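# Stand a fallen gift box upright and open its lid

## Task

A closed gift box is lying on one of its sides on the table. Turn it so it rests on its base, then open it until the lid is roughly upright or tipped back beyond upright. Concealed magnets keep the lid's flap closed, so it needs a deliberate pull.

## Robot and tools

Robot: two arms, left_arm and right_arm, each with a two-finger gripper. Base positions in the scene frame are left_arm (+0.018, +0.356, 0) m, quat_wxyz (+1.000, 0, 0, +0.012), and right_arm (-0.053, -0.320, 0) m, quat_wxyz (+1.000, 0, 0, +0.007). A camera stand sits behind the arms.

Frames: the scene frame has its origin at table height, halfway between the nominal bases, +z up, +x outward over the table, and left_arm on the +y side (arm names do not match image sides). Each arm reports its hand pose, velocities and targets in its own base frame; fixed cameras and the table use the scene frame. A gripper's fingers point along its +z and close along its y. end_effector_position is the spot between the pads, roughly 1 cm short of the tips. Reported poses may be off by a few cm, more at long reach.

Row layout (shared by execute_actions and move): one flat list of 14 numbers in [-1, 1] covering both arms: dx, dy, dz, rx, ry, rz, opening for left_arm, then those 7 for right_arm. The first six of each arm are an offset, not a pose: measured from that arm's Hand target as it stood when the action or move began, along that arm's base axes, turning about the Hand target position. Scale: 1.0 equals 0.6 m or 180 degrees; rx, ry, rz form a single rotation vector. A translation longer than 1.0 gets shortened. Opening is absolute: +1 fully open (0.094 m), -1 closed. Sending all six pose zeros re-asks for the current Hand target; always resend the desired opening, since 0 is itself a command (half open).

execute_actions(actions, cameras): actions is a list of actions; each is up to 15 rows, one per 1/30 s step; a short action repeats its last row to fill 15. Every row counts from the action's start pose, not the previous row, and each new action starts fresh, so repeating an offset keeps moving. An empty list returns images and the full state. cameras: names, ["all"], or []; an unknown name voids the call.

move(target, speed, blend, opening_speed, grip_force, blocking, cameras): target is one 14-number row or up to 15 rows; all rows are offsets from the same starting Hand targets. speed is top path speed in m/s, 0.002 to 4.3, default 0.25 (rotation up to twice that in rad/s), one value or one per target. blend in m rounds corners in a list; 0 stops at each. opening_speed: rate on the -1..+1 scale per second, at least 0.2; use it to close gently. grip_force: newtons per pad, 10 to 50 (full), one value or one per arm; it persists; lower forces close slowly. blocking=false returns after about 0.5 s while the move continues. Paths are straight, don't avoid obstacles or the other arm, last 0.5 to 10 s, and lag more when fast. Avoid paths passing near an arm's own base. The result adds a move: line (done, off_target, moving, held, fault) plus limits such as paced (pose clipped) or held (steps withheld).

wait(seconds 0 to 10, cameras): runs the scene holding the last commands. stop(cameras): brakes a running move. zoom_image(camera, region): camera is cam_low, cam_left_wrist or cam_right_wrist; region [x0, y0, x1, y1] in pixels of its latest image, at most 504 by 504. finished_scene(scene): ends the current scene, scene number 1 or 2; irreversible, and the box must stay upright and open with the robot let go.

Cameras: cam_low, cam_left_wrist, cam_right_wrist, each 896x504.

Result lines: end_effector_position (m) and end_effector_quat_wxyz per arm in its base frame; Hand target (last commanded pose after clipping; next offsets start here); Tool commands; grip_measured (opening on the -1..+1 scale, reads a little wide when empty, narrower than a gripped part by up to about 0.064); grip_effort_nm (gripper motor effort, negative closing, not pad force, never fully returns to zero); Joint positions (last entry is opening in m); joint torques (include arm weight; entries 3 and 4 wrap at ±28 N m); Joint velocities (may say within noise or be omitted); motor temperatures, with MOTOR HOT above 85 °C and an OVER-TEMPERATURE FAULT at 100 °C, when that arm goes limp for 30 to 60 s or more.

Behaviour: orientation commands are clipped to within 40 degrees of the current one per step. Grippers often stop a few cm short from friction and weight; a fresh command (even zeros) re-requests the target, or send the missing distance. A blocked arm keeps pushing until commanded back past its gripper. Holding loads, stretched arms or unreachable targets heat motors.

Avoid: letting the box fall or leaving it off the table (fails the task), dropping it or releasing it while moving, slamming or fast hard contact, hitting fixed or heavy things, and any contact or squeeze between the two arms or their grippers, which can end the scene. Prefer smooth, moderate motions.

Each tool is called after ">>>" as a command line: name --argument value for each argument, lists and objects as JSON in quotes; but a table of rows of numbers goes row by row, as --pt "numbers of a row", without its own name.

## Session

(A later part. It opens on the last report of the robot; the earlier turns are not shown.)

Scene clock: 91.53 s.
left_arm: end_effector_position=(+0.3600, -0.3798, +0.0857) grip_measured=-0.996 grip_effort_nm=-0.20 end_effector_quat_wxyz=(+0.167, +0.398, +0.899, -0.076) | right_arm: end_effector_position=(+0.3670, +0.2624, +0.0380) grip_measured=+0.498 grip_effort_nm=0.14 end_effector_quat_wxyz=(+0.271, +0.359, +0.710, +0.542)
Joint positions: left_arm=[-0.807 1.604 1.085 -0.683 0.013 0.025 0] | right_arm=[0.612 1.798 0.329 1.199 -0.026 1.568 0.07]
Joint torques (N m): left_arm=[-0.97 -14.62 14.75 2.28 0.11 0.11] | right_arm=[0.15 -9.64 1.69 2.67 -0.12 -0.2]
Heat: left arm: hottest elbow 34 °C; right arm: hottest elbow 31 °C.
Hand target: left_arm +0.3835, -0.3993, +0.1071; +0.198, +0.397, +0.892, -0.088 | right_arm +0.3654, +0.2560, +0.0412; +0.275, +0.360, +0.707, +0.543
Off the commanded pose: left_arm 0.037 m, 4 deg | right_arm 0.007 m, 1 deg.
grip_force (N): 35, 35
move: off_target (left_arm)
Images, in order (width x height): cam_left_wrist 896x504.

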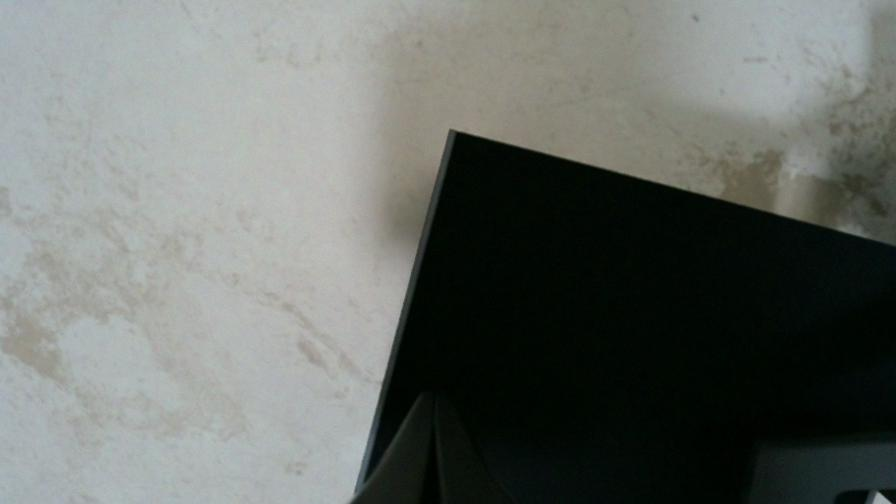

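>>> move --target '[0,0,-0.0467,0,0,0,-1, 0,0,0,0,0,0,0.5]' --cameras '["cam_left_wrist"]' --speed 0.06

Scene clock: 93.47 s.
left_arm: end_effector_position=(+0.3708, -0.3912, +0.0778) grip_measured=-0.996 grip_effort_nm=-0.20 end_effector_quat_wxyz=(+0.187, +0.397, +0.895, -0.084) | right_arm: end_effector_position=(+0.3670, +0.2624, +0.0380) grip_measured=+0.498 grip_effort_nm=0.14 end_effector_quat_wxyz=(+0.271, +0.359, +0.710, +0.542)
Joint positions: left_arm=[-0.807 1.634 1.085 -0.608 0.013 0.025 0] | right_arm=[0.612 1.798 0.329 1.199 -0.026 1.568 0.07]
Joint torques (N m): left_arm=[-1.03 -13.8 11.6 2.35 0.11 0.11] | right_arm=[0.21 -9.7 1.68 2.66 -0.12 -0.2]
Heat: left arm: hottest elbow 34 °C; right arm: hottest elbow 31 °C.
Hand target: left_arm +0.3834, -0.3993, +0.0790; +0.198, +0.397, +0.892, -0.088 | right_arm +0.3654, +0.2560, +0.0412; +0.275, +0.360, +0.707, +0.543
Off the commanded pose: left_arm 0.015 m, 1 deg | right_arm 0.007 m, 1 deg.
grip_force (N): 35, 35
move: off_target (left_arm)
Images, in order (width x height): cam_left_wrist 896x504.

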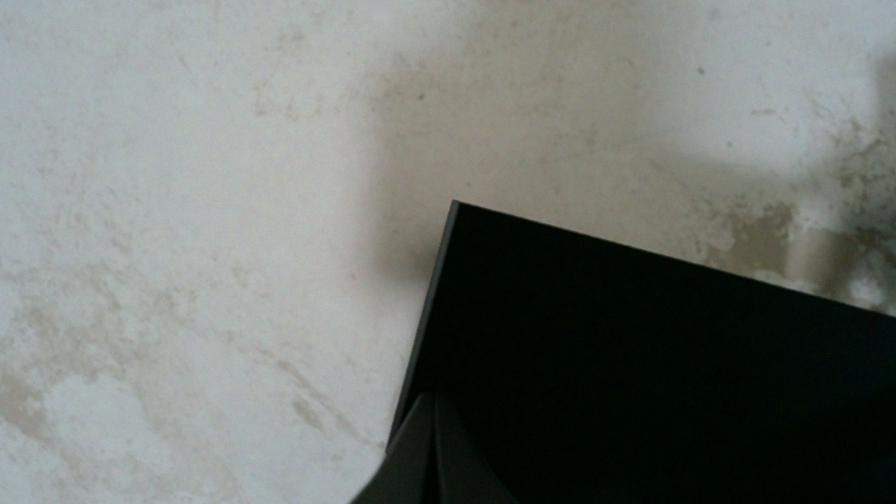

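>>> move --target '[-0.0147,0.0153,-0.0330,0,0,0,-1, 0,0,0,0,0,0,0.5]' --cameras '["cam_left_wrist"]' --speed 0.06

Scene clock: 95.33 s.
left_arm: end_effector_position=(+0.3764, -0.3970, +0.0763) grip_measured=-0.996 grip_effort_nm=-0.20 end_effector_quat_wxyz=(+0.209, +0.395, +0.890, -0.093) | right_arm: end_effector_position=(+0.3670, +0.2624, +0.0380) grip_measured=+0.498 grip_effort_nm=0.14 end_effector_quat_wxyz=(+0.271, +0.359, +0.710, +0.542)
Joint positions: left_arm=[-0.807 1.637 1.07 -0.543 0.013 0.025 0] | right_arm=[0.612 1.798 0.329 1.199 -0.026 1.568 0.07]
Joint torques (N m): left_arm=[-0.91 -14.27 7.42 2.22 0.13 0.11] | right_arm=[0.21 -9.7 1.68 2.66 -0.12 -0.2]
Heat: left arm: hottest elbow 34 °C; right arm: hottest elbow 31 °C.
Hand target: left_arm +0.3746, -0.3902, +0.0593; +0.198, +0.397, +0.892, -0.088 | right_arm +0.3654, +0.2560, +0.0412; +0.275, +0.360, +0.707, +0.543
Off the commanded pose: left_arm 0.019 m, 1 deg | right_arm 0.007 m, 1 deg.
grip_force (N): 35, 35
move: off_target (left_arm)
Images, in order (width x height): cam_left_wrist 896x504.

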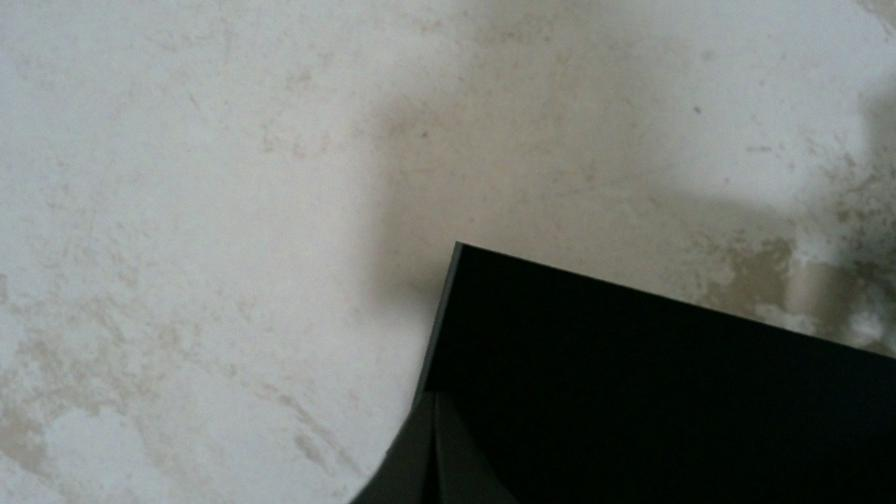

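>>> move --target '[-0.02,0.0203,-0.02,0,0,0,-1, 0,0,0,0,0,0,0.5]' --cameras '["all"]' --speed 0.06

>>> zoom_image --camera "cam_low" --region '[530, 220, 660, 330]'

Scene clock: 97.20 s.
left_arm: end_effector_position=(+0.3743, -0.3948, +0.0749) grip_measured=-0.996 grip_effort_nm=-0.20 end_effector_quat_wxyz=(+0.229, +0.393, +0.885, -0.101) | right_arm: end_effector_position=(+0.3670, +0.2624, +0.0380) grip_measured=+0.498 grip_effort_nm=0.14 end_effector_quat_wxyz=(+0.271, +0.359, +0.710, +0.542)
Joint positions: left_arm=[-0.807 1.617 1.024 -0.472 0.013 0.025 0] | right_arm=[0.612 1.798 0.329 1.199 -0.026 1.568 0.07]
Joint torques (N m): left_arm=[-0.97 -13.68 5.79 1.26 0.13 0.11] | right_arm=[0.15 -9.64 1.68 2.67 -0.12 -0.2]
Heat: left arm: hottest elbow 34 °C; right arm: hottest elbow 30 °C.
Hand target: left_arm +0.3625, -0.3779, +0.0471; +0.198, +0.397, +0.892, -0.088 | right_arm +0.3654, +0.2560, +0.0412; +0.275, +0.360, +0.707, +0.543
Off the commanded pose: left_arm 0.034 m, 4 deg | right_arm 0.007 m, 1 deg.
grip_force (N): 35, 35
move: off_target (left_arm)

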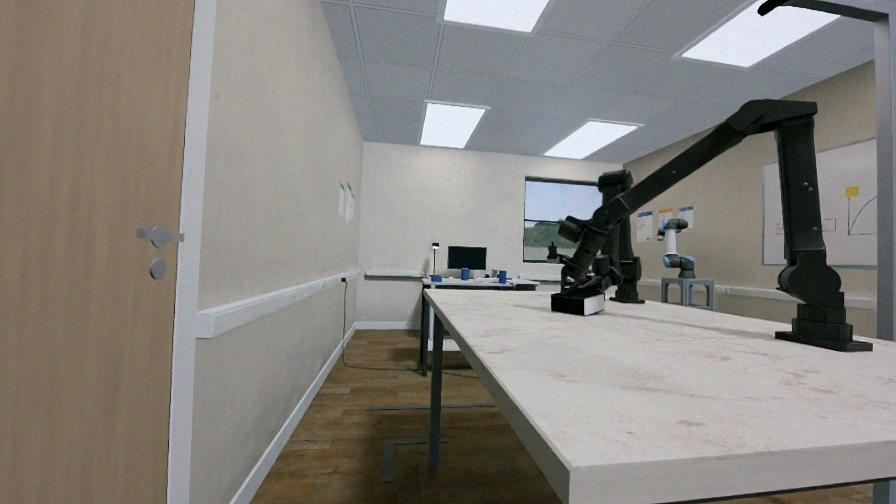

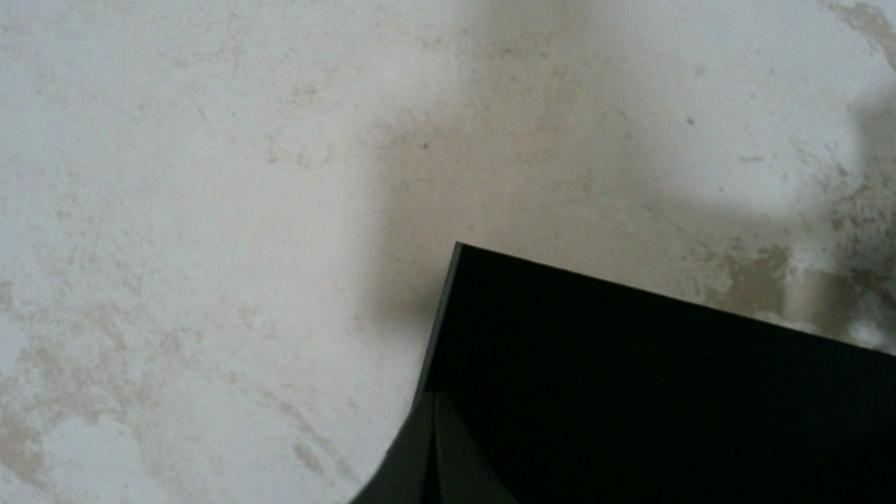

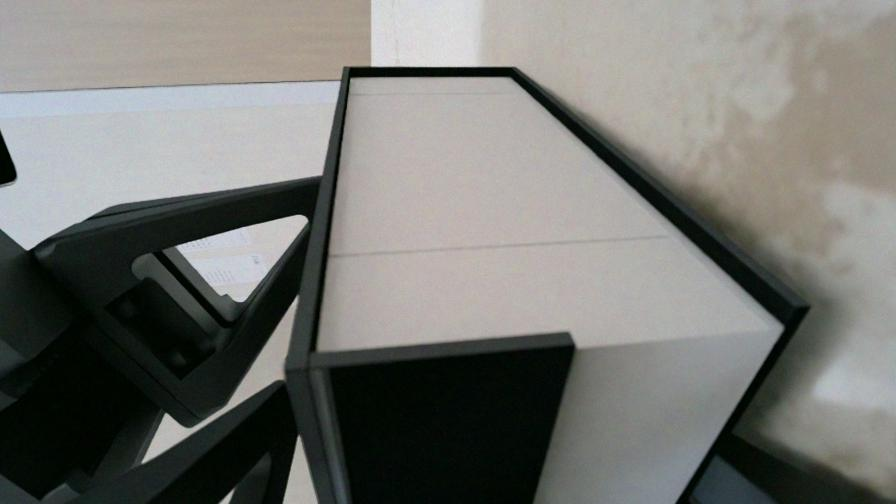

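Scaled by 3.877.

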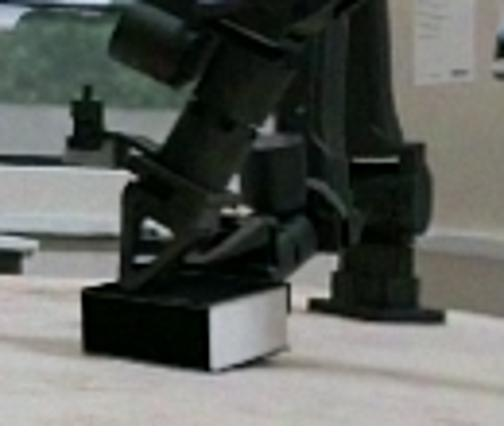

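>>> move --target '[0,0,0,0,0,0,-1, -0.0738,-0.0544,-0.002,0,0,0,0.5]' --cameras '["all"]' --speed 0.06

>>> zoom_image --camera "cam_low" --region '[530, 220, 660, 330]'

Scene clock: 99.57 s.
left_arm: end_effector_position=(+0.3725, -0.3952, +0.0752) grip_measured=-0.996 grip_effort_nm=-0.20 end_effector_quat_wxyz=(+0.227, +0.394, +0.884, -0.105) | right_arm: end_effector_position=(+0.3225, +0.2288, +0.0384) grip_measured=+0.498 grip_effort_nm=0.14 end_effector_quat_wxyz=(+0.271, +0.360, +0.709, +0.543)
Joint positions: left_arm=[-0.807 1.615 1.021 -0.472 0.022 0.025 0] | right_arm=[0.603 1.789 0.182 1.34 -0.033 1.568 0.07]
Joint torques (N m): left_arm=[-0.97 -13.45 6 1.17 -0.2 0.11] | right_arm=[0.15 -7.53 0.62 2.7 -0.13 -0.22]
Heat: left arm: hottest elbow 33 °C; right arm: hottest elbow 30 °C.
Hand target: left_arm +0.3626, -0.3780, +0.0473; +0.198, +0.397, +0.892, -0.088 | right_arm +0.3210, +0.2233, +0.0400; +0.275, +0.360, +0.707, +0.543
Off the commanded pose: left_arm 0.034 m, 4 deg | right_arm 0.006 m, 1 deg.
grip_force (N): 35, 35
move: off_target (left_arm)

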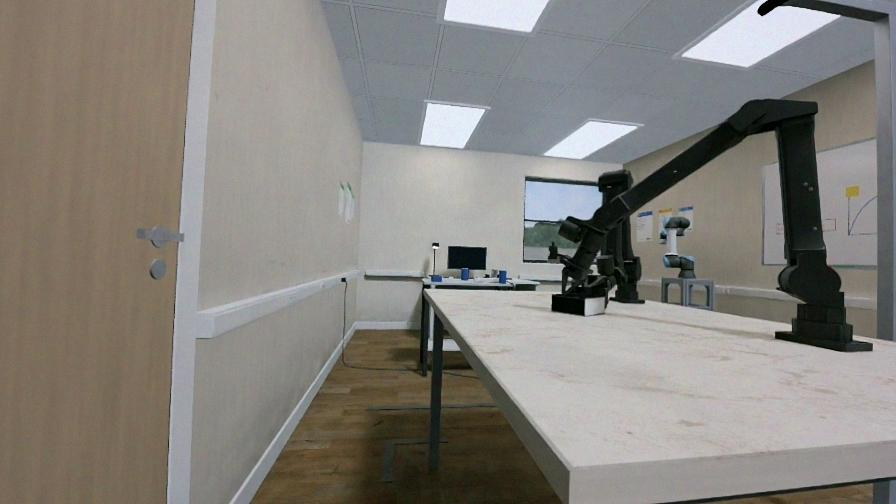

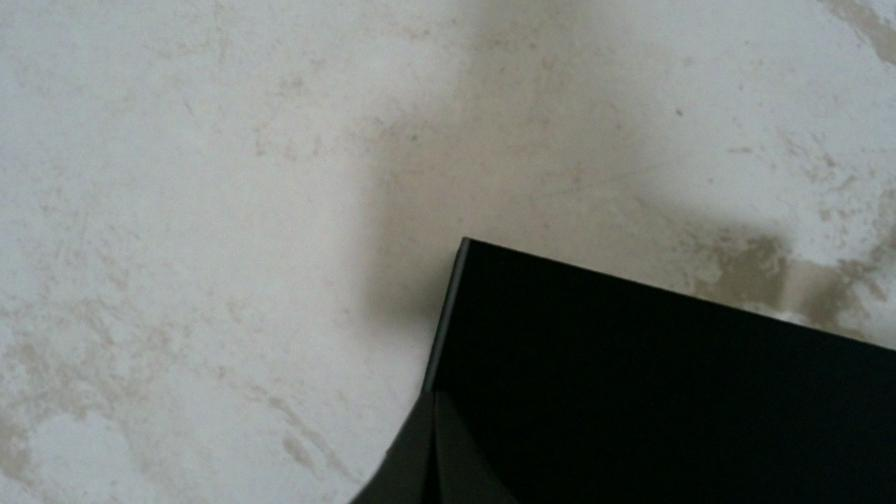

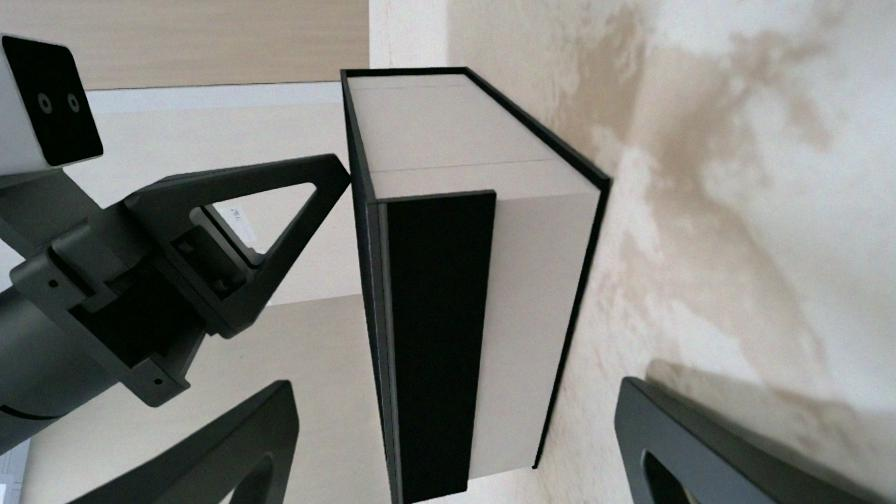

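Scaled by 3.877.

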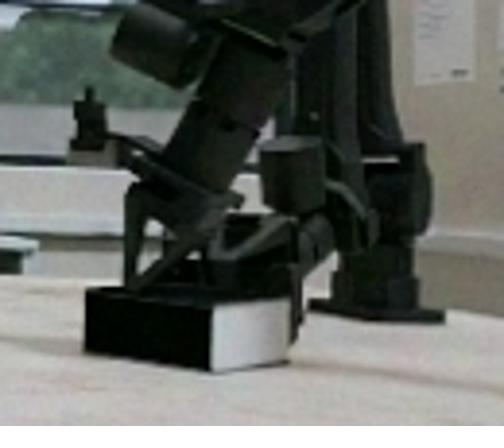

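>>> move --pt "0.0165 -0.0287 0.0878 0 0 0 -1 0 0 0.003 0 0 0 0.5" --pt "-0.0377 0.0467 0.2045 0 0 0 -1 -0.0275 0.0052 0.0133 -0.0065 0.009 -0.0434 -0.04" --cameras '["all"]' --speed '[0.08, 0.2]' --blend '[0.02, 0]'

>>> zoom_image --camera "cam_low" --region '[530, 220, 660, 330]'

Scene clock: 108.17 s.
left_arm: end_effector_position=(+0.3344, -0.3495, +0.1586) grip_measured=-0.996 grip_effort_nm=-0.20 end_effector_quat_wxyz=(+0.191, +0.397, +0.894, -0.086) | right_arm: end_effector_position=(+0.3086, +0.2257, +0.0467) grip_measured=-0.038 grip_effort_nm=-0.10 end_effector_quat_wxyz=(+0.309, +0.411, +0.689, +0.510)
Joint positions: left_arm=[-0.801 1.397 1.048 -0.8 0.017 0.032 0] | right_arm=[0.743 1.671 0.154 1.214 0.244 1.638 0.045]
Joint torques (N m): left_arm=[-0.91 -13.27 12.04 1.07 0.11 0.11] | right_arm=[1.9 -7.71 1.91 1.44 0.23 -0.07]
Heat: left arm: hottest elbow 32 °C; right arm: hottest elbow 30 °C.
Hand target: left_arm +0.3401, -0.3499, +0.1699; +0.198, +0.397, +0.892, -0.088 | right_arm +0.3046, +0.2265, +0.0480; +0.305, +0.412, +0.690, +0.511
Off the commanded pose: left_arm 0.013 m, 1 deg | right_arm 0.004 m, 0 deg.
grip_force (N): 35, 35
move: off_target (left_arm)

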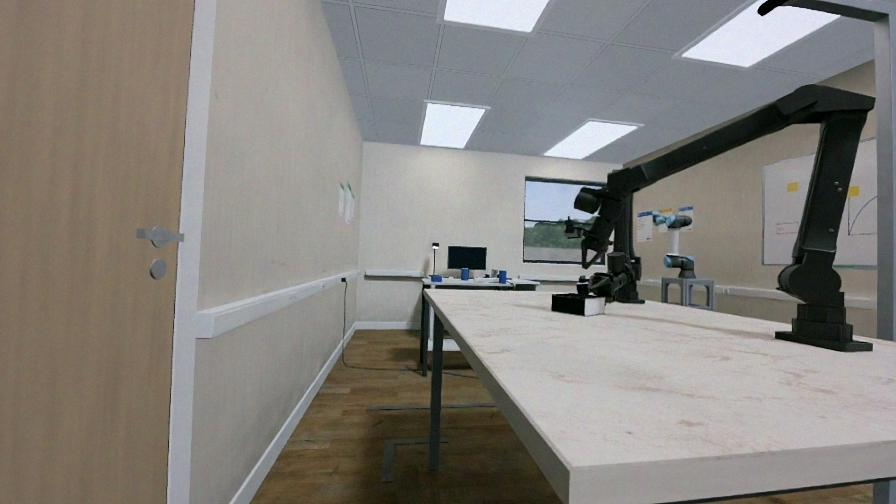

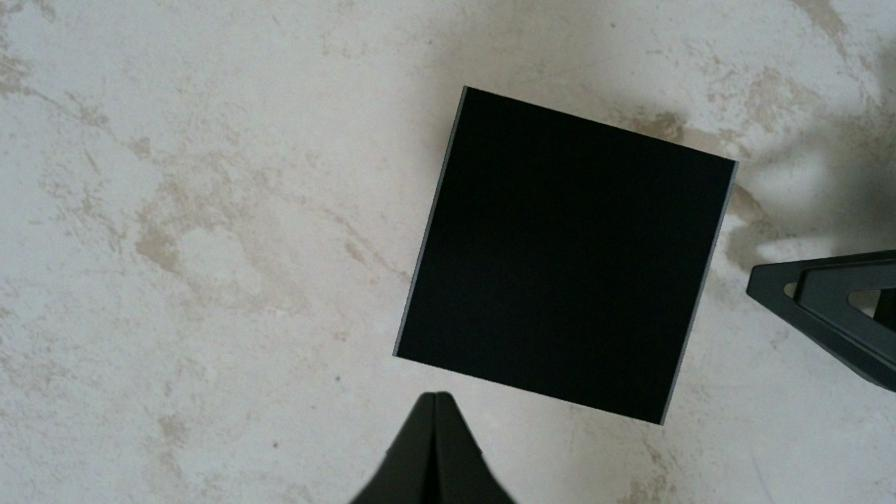

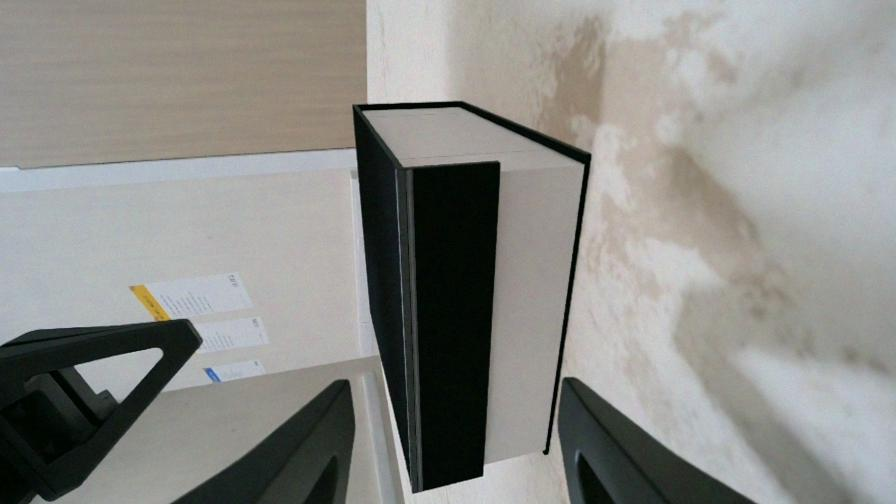

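Scaled by 3.877.

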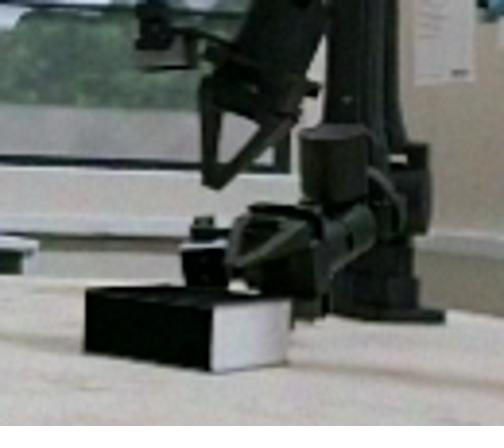

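>>> move --target '[0,0,0,0,0,0,-1, 0.0323,0.0173,0,0,0,0,-0.04]' --cameras '["cam_left_wrist","cam_right_wrist"]' --speed 0.08

>>> zoom_image --camera "cam_right_wrist" --region '[300, 250, 620, 504]'

Scene clock: 112.30 s.
left_arm: end_effector_position=(+0.3344, -0.3495, +0.1586) grip_measured=-0.996 grip_effort_nm=-0.20 end_effector_quat_wxyz=(+0.191, +0.397, +0.894, -0.086) | right_arm: end_effector_position=(+0.3151, +0.2335, +0.0439) grip_measured=-0.038 grip_effort_nm=-0.10 end_effector_quat_wxyz=(+0.303, +0.410, +0.695, +0.507)
Joint positions: left_arm=[-0.801 1.397 1.048 -0.8 0.017 0.032 0] | right_arm=[0.74 1.671 0.182 1.173 0.228 1.638 0.045]
Joint torques (N m): left_arm=[-0.85 -13.22 12.03 1.09 0.11 0.12] | right_arm=[0.15 -7.12 4.66 1.36 -0.09 -0.14]
Motor temperatures (°C): left_arm=[23 25 32 23 23 22 20] | right_arm=[24 28 29 22 21 20 21]
Heat: left arm: hottest elbow 32 °C; right arm: hottest elbow 29 °C.
Hand target: left_arm +0.3401, -0.3499, +0.1699; +0.198, +0.397, +0.892, -0.088 | right_arm +0.3239, +0.2368, +0.0479; +0.305, +0.412, +0.690, +0.511
Off the commanded pose: left_arm 0.013 m, 1 deg | right_arm 0.010 m, 1 deg.
grip_force (N): 35, 35
move: off_target (left_arm)
Images, in order (width x height): cam_left_wrist 896x504, cam_right_wrist 896x504.

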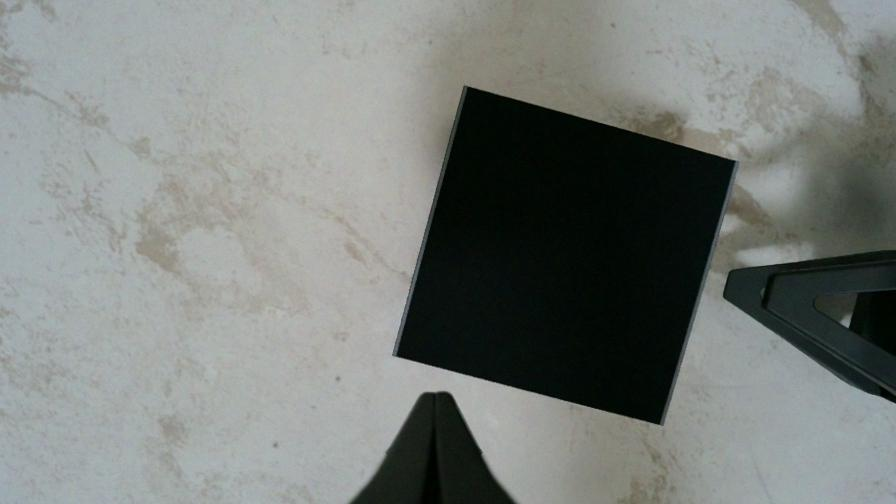

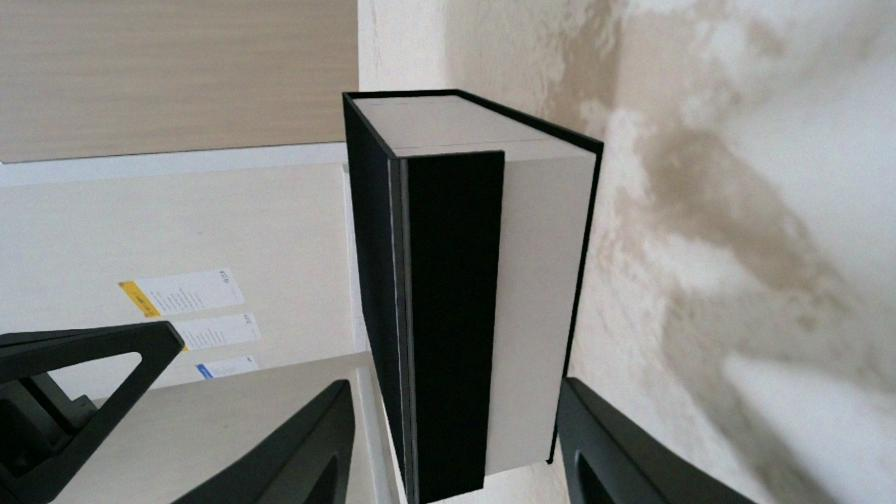

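Scaled by 1.575.

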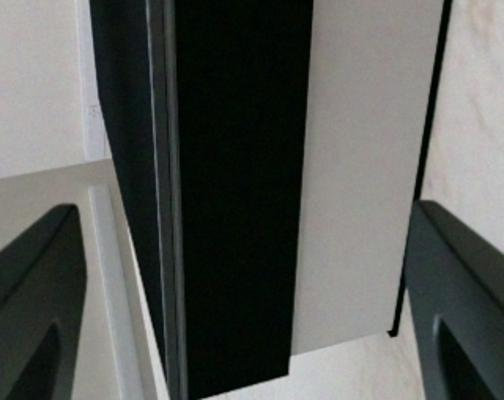

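>>> move --target '[0,0,0,0,0,0,-1, 0.0248,0.0145,0.0035,0,0,0,-0.04]' --cameras '["cam_left_wrist","cam_right_wrist"]' --speed 0.06

>>> zoom_image --camera "cam_right_wrist" --region '[300, 250, 620, 504]'

Scene clock: 114.80 s.
left_arm: end_effector_position=(+0.3344, -0.3495, +0.1586) grip_measured=-0.996 grip_effort_nm=-0.20 end_effector_quat_wxyz=(+0.191, +0.397, +0.894, -0.086) | right_arm: end_effector_position=(+0.3287, +0.2416, +0.0450) grip_measured=-0.038 grip_effort_nm=-0.10 end_effector_quat_wxyz=(+0.301, +0.411, +0.695, +0.506)
Joint positions: left_arm=[-0.801 1.397 1.048 -0.8 0.017 0.032 0] | right_arm=[0.726 1.671 0.224 1.13 0.215 1.638 0.045]
Joint torques (N m): left_arm=[-0.85 -13.27 12.05 1.09 0.12 0.11] | right_arm=[0.21 -7.47 5.34 1.46 -0.08 -0.19]
Heat: left arm: hottest elbow 32 °C; right arm: hottest elbow 29 °C.
Hand target: left_arm +0.3401, -0.3499, +0.1699; +0.198, +0.397, +0.892, -0.088 | right_arm +0.3387, +0.2456, +0.0501; +0.305, +0.412, +0.690, +0.511
Off the commanded pose: left_arm 0.013 m, 1 deg | right_arm 0.012 m, 1 deg.
grip_force (N): 35, 35
move: off_target (left_arm, right_arm)
Images, in order (width x height): cam_left_wrist 896x504, cam_right_wrist 896x504.

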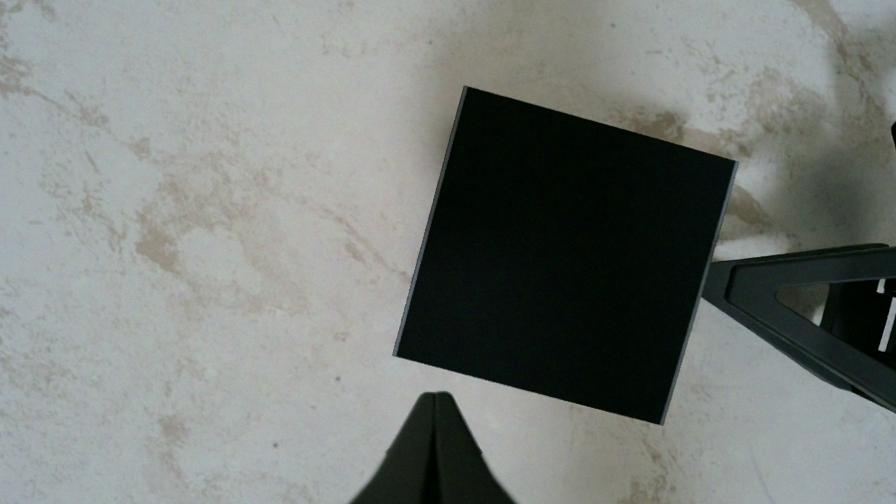

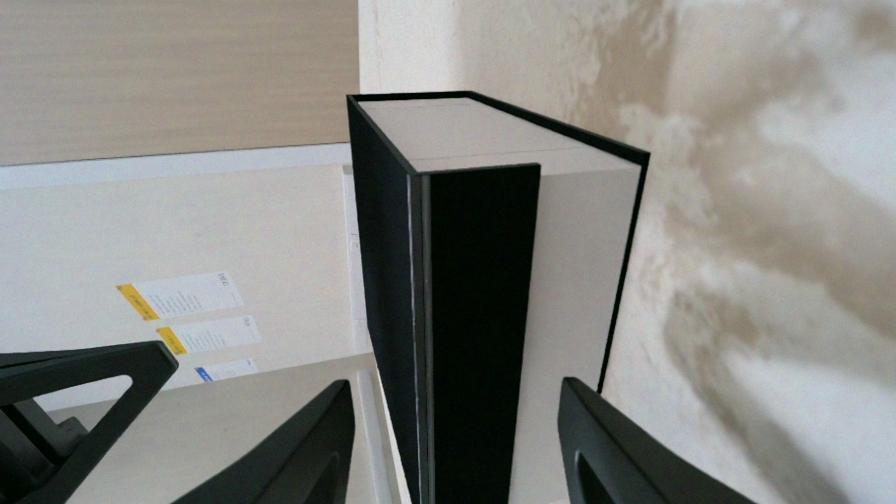

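Scaled by 1.575.

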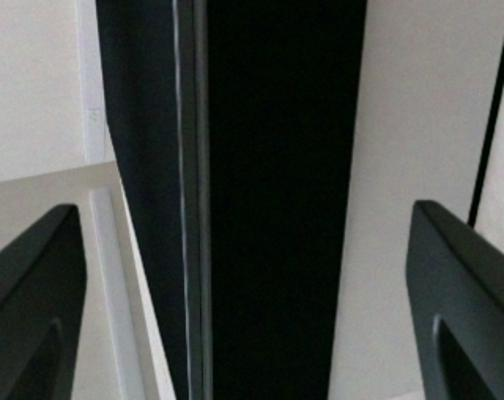

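>>> move --target '[0,0,0,0,0,0,-1, 0.0132,0.0071,0.0,0,0,0,-0.04]' --cameras '["cam_left_wrist","cam_right_wrist"]' --speed 0.05

>>> zoom_image --camera "cam_right_wrist" --region '[300, 250, 620, 504]'

>>> zoom_image --camera "cam_left_wrist" --region '[600, 200, 800, 360]'

Scene clock: 117.50 s.
left_arm: end_effector_position=(+0.3344, -0.3495, +0.1586) grip_measured=-0.996 grip_effort_nm=-0.20 end_effector_quat_wxyz=(+0.191, +0.397, +0.894, -0.086) | right_arm: end_effector_position=(+0.3366, +0.2461, +0.0479) grip_measured=-0.038 grip_effort_nm=-0.10 end_effector_quat_wxyz=(+0.302, +0.411, +0.693, +0.510)
Joint positions: left_arm=[-0.801 1.397 1.048 -0.8 0.017 0.032 0] | right_arm=[0.719 1.671 0.246 1.115 0.208 1.638 0.045]
Joint torques (N m): left_arm=[-0.73 -13.16 12.04 1.1 0.11 0.12] | right_arm=[0.15 -7 5.68 1.5 -0.08 -0.21]
Heat: left arm: hottest elbow 32 °C; right arm: hottest elbow 29 °C.
Hand target: left_arm +0.3401, -0.3499, +0.1699; +0.198, +0.397, +0.892, -0.088 | right_arm +0.3467, +0.2499, +0.0501; +0.305, +0.412, +0.690, +0.511
Off the commanded pose: left_arm 0.013 m, 1 deg | right_arm 0.011 m, 1 deg.
grip_force (N): 35, 35
move: off_target (left_arm, right_arm)
Images, in order (width x height): cam_left_wrist 896x504, cam_right_wrist 896x504.

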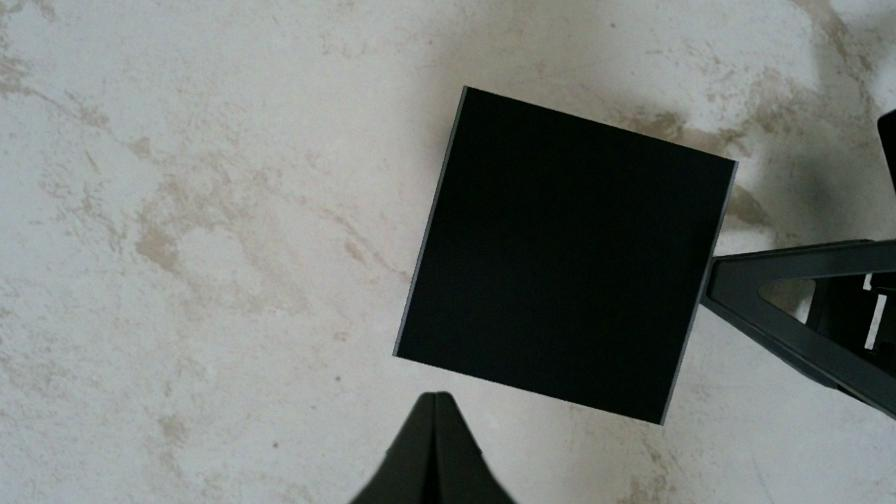

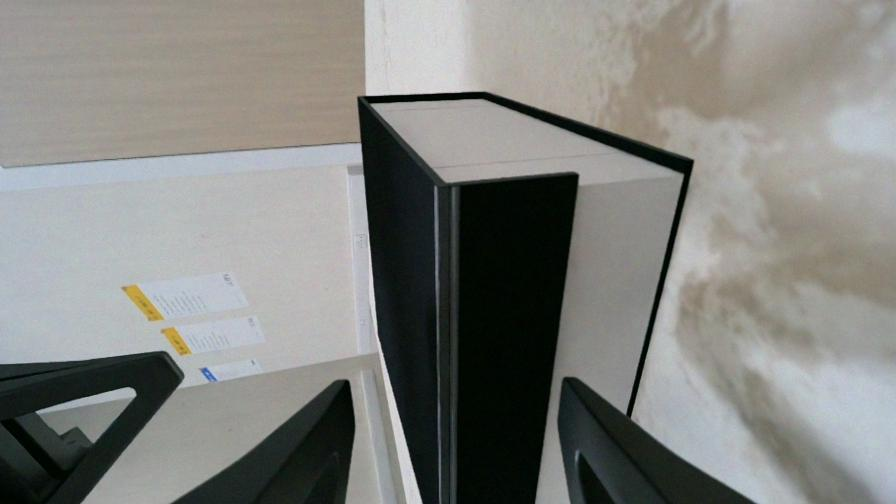

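Scaled by 1.575.

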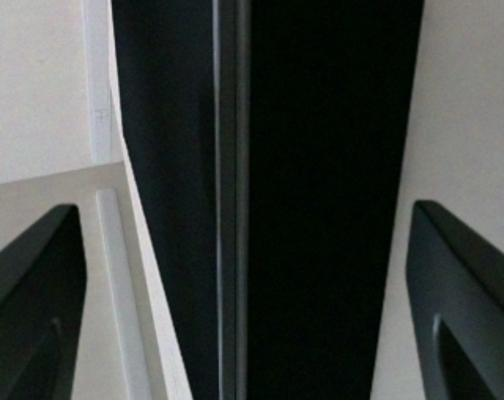

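Scaled by 2.520.

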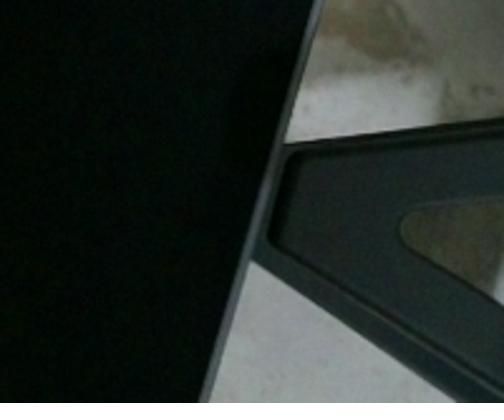

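>>> move --pt "0 0 0 0 0 0 -1 0 0 -0.011 0 0 0 -0.04" --pt "0 0 0 0 0 0 -1 0.0132 0.0071 -0.011 0 0 0 -0.04" --cameras '["cam_left_wrist","cam_right_wrist"]' --speed 0.05

>>> zoom_image --camera "cam_right_wrist" --region '[300, 250, 620, 504]'

>>> zoom_image --camera "cam_left_wrist" --region '[600, 200, 800, 360]'

Scene clock: 121.50 s.
left_arm: end_effector_position=(+0.3344, -0.3495, +0.1586) grip_measured=-0.996 grip_effort_nm=-0.20 end_effector_quat_wxyz=(+0.191, +0.397, +0.894, -0.086) | right_arm: end_effector_position=(+0.3442, +0.2501, +0.0431) grip_measured=-0.038 grip_effort_nm=-0.10 end_effector_quat_wxyz=(+0.301, +0.413, +0.694, +0.508)
Joint positions: left_arm=[-0.801 1.397 1.048 -0.8 0.017 0.032 0] | right_arm=[0.711 1.701 0.27 1.117 0.202 1.638 0.045]
Joint torques (N m): left_arm=[-0.79 -13.27 12.07 1.1 0.11 0.11] | right_arm=[0.21 -6.18 5.67 2.32 -0.08 -0.23]
Heat: left arm: hottest elbow 32 °C; right arm: hottest elbow 29 °C.
Hand target: left_arm +0.3401, -0.3499, +0.1699; +0.198, +0.397, +0.892, -0.088 | right_arm +0.3547, +0.2541, +0.0435; +0.306, +0.412, +0.690, +0.511
Off the commanded pose: left_arm 0.013 m, 1 deg | right_arm 0.011 m, 1 deg.
grip_force (N): 35, 35
move: off_target (left_arm, right_arm)
Images, in order (width x height): cam_left_wrist 896x504, cam_right_wrist 896x504.

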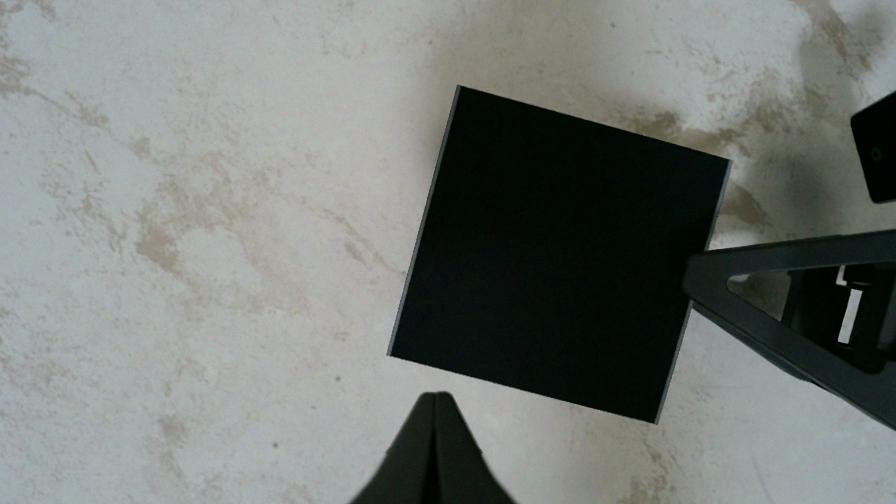

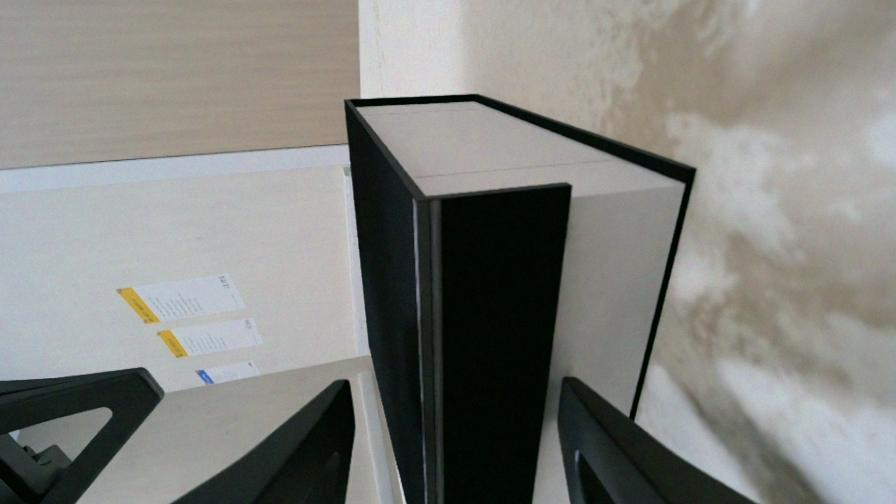

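Scaled by 1.575.

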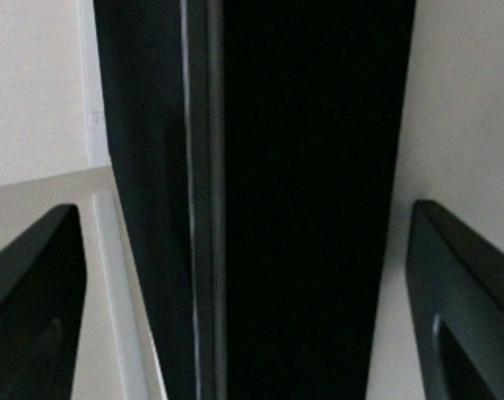

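Scaled by 2.520.

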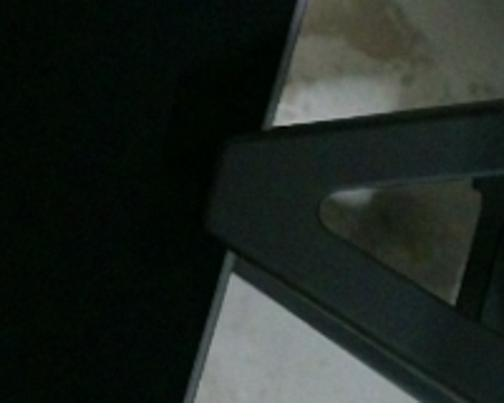

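>>> move --target '[0,0,0,0,0,0,-1, 0,0,0.042,0,0,0,-0.04]' --cameras '["all"]' --speed 0.05

>>> zoom_image --camera "cam_low" --region '[530, 220, 660, 330]'

Scene clock: 123.40 s.
left_arm: end_effector_position=(+0.3344, -0.3495, +0.1586) grip_measured=-0.996 grip_effort_nm=-0.20 end_effector_quat_wxyz=(+0.191, +0.397, +0.894, -0.086) | right_arm: end_effector_position=(+0.3436, +0.2495, +0.0573) grip_measured=-0.038 grip_effort_nm=-0.10 end_effector_quat_wxyz=(+0.299, +0.414, +0.698, +0.502)
Joint positions: left_arm=[-0.801 1.397 1.048 -0.8 0.017 0.032 0] | right_arm=[0.711 1.597 0.27 0.998 0.202 1.638 0.045]
Joint torques (N m): left_arm=[-0.79 -13.27 12.05 1.07 0.11 0.12] | right_arm=[0.21 -8.41 6.56 1.36 -0.07 -0.23]
Heat: left arm: hottest elbow 32 °C; right arm: hottest elbow 29 °C.
Hand target: left_arm +0.3401, -0.3499, +0.1699; +0.198, +0.397, +0.892, -0.088 | right_arm +0.3547, +0.2541, +0.0688; +0.306, +0.412, +0.690, +0.511
Off the commanded pose: left_arm 0.013 m, 1 deg | right_arm 0.017 m, 2 deg.
grip_force (N): 35, 35
move: off_target (left_arm, right_arm)

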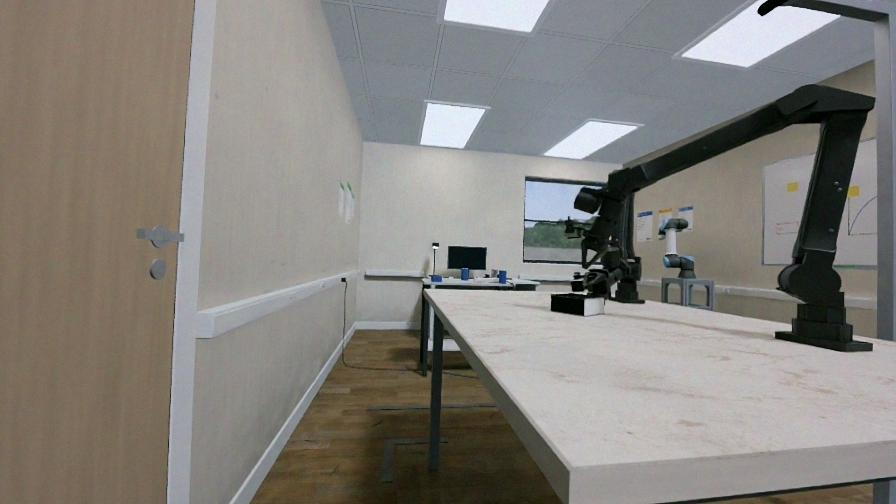

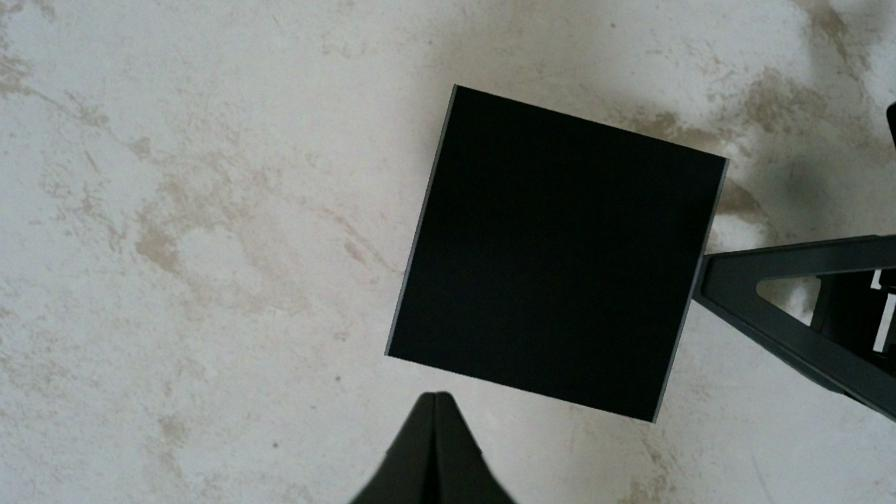

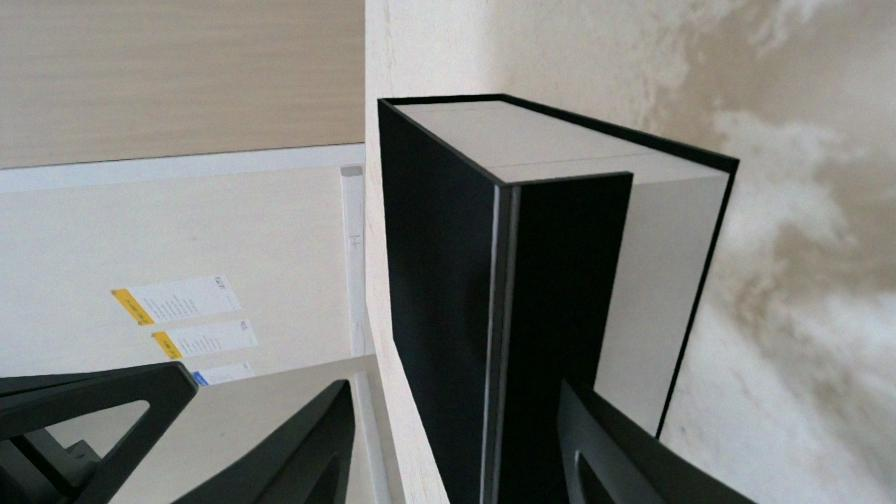

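Scaled by 3.877.

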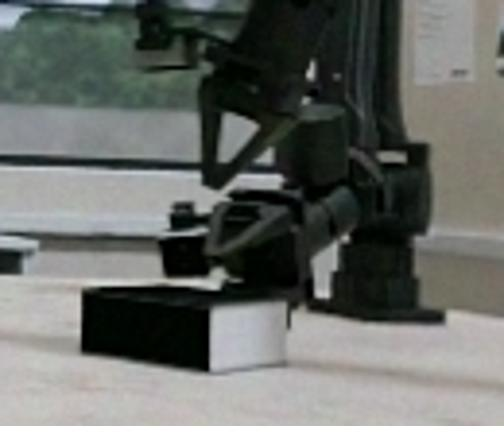

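>>> move --target '[0,0,0,0,0,0,-1, -0.0350,-0.018,-0.0422,0,0,0,-0.04]' --cameras '["cam_left_wrist","cam_right_wrist"]' --speed 0.1

Scene clock: 127.53 s.
left_arm: end_effector_position=(+0.3344, -0.3495, +0.1586) grip_measured=-0.996 grip_effort_nm=-0.20 end_effector_quat_wxyz=(+0.191, +0.397, +0.894, -0.086) | right_arm: end_effector_position=(+0.3389, +0.2429, +0.0487) grip_measured=-0.038 grip_effort_nm=-0.10 end_effector_quat_wxyz=(+0.307, +0.414, +0.687, +0.512)
Joint positions: left_arm=[-0.801 1.397 1.048 -0.8 0.017 0.032 0] | right_arm=[0.712 1.684 0.244 1.144 0.215 1.638 0.045]
Joint torques (N m): left_arm=[-0.85 -13.22 12.04 1.07 0.11 0.12] | right_arm=[1.85 -6.18 2.48 2.96 0.22 -0.16]
Heat: left arm: hottest elbow 32 °C; right arm: hottest elbow 29 °C.
Hand target: left_arm +0.3401, -0.3499, +0.1699; +0.198, +0.397, +0.892, -0.088 | right_arm +0.3337, +0.2432, +0.0434; +0.305, +0.412, +0.690, +0.511
Off the commanded pose: left_arm 0.013 m, 1 deg | right_arm 0.007 m, 1 deg.
grip_force (N): 35, 35
move: off_target (left_arm)
Images, in order (width x height): cam_left_wrist 896x504, cam_right_wrist 896x504.

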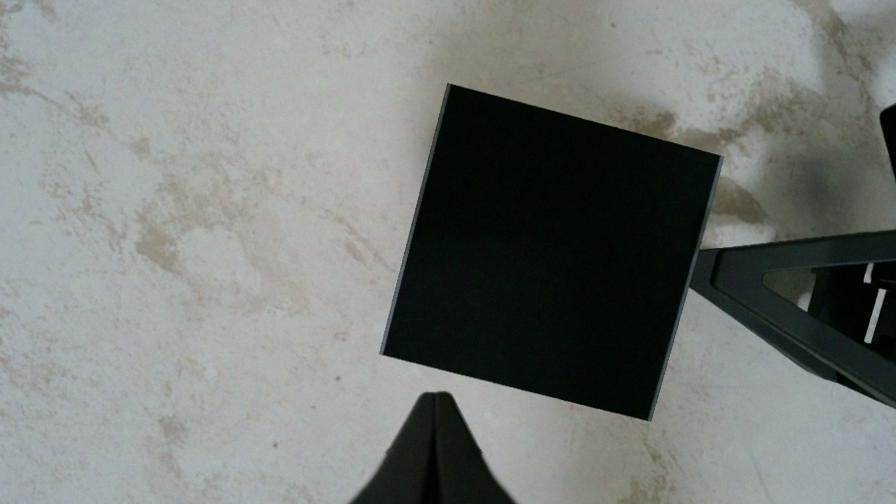

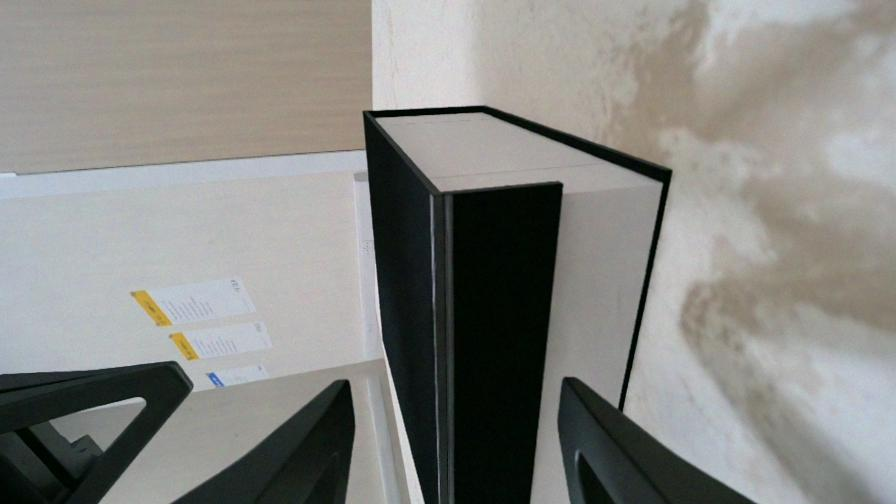

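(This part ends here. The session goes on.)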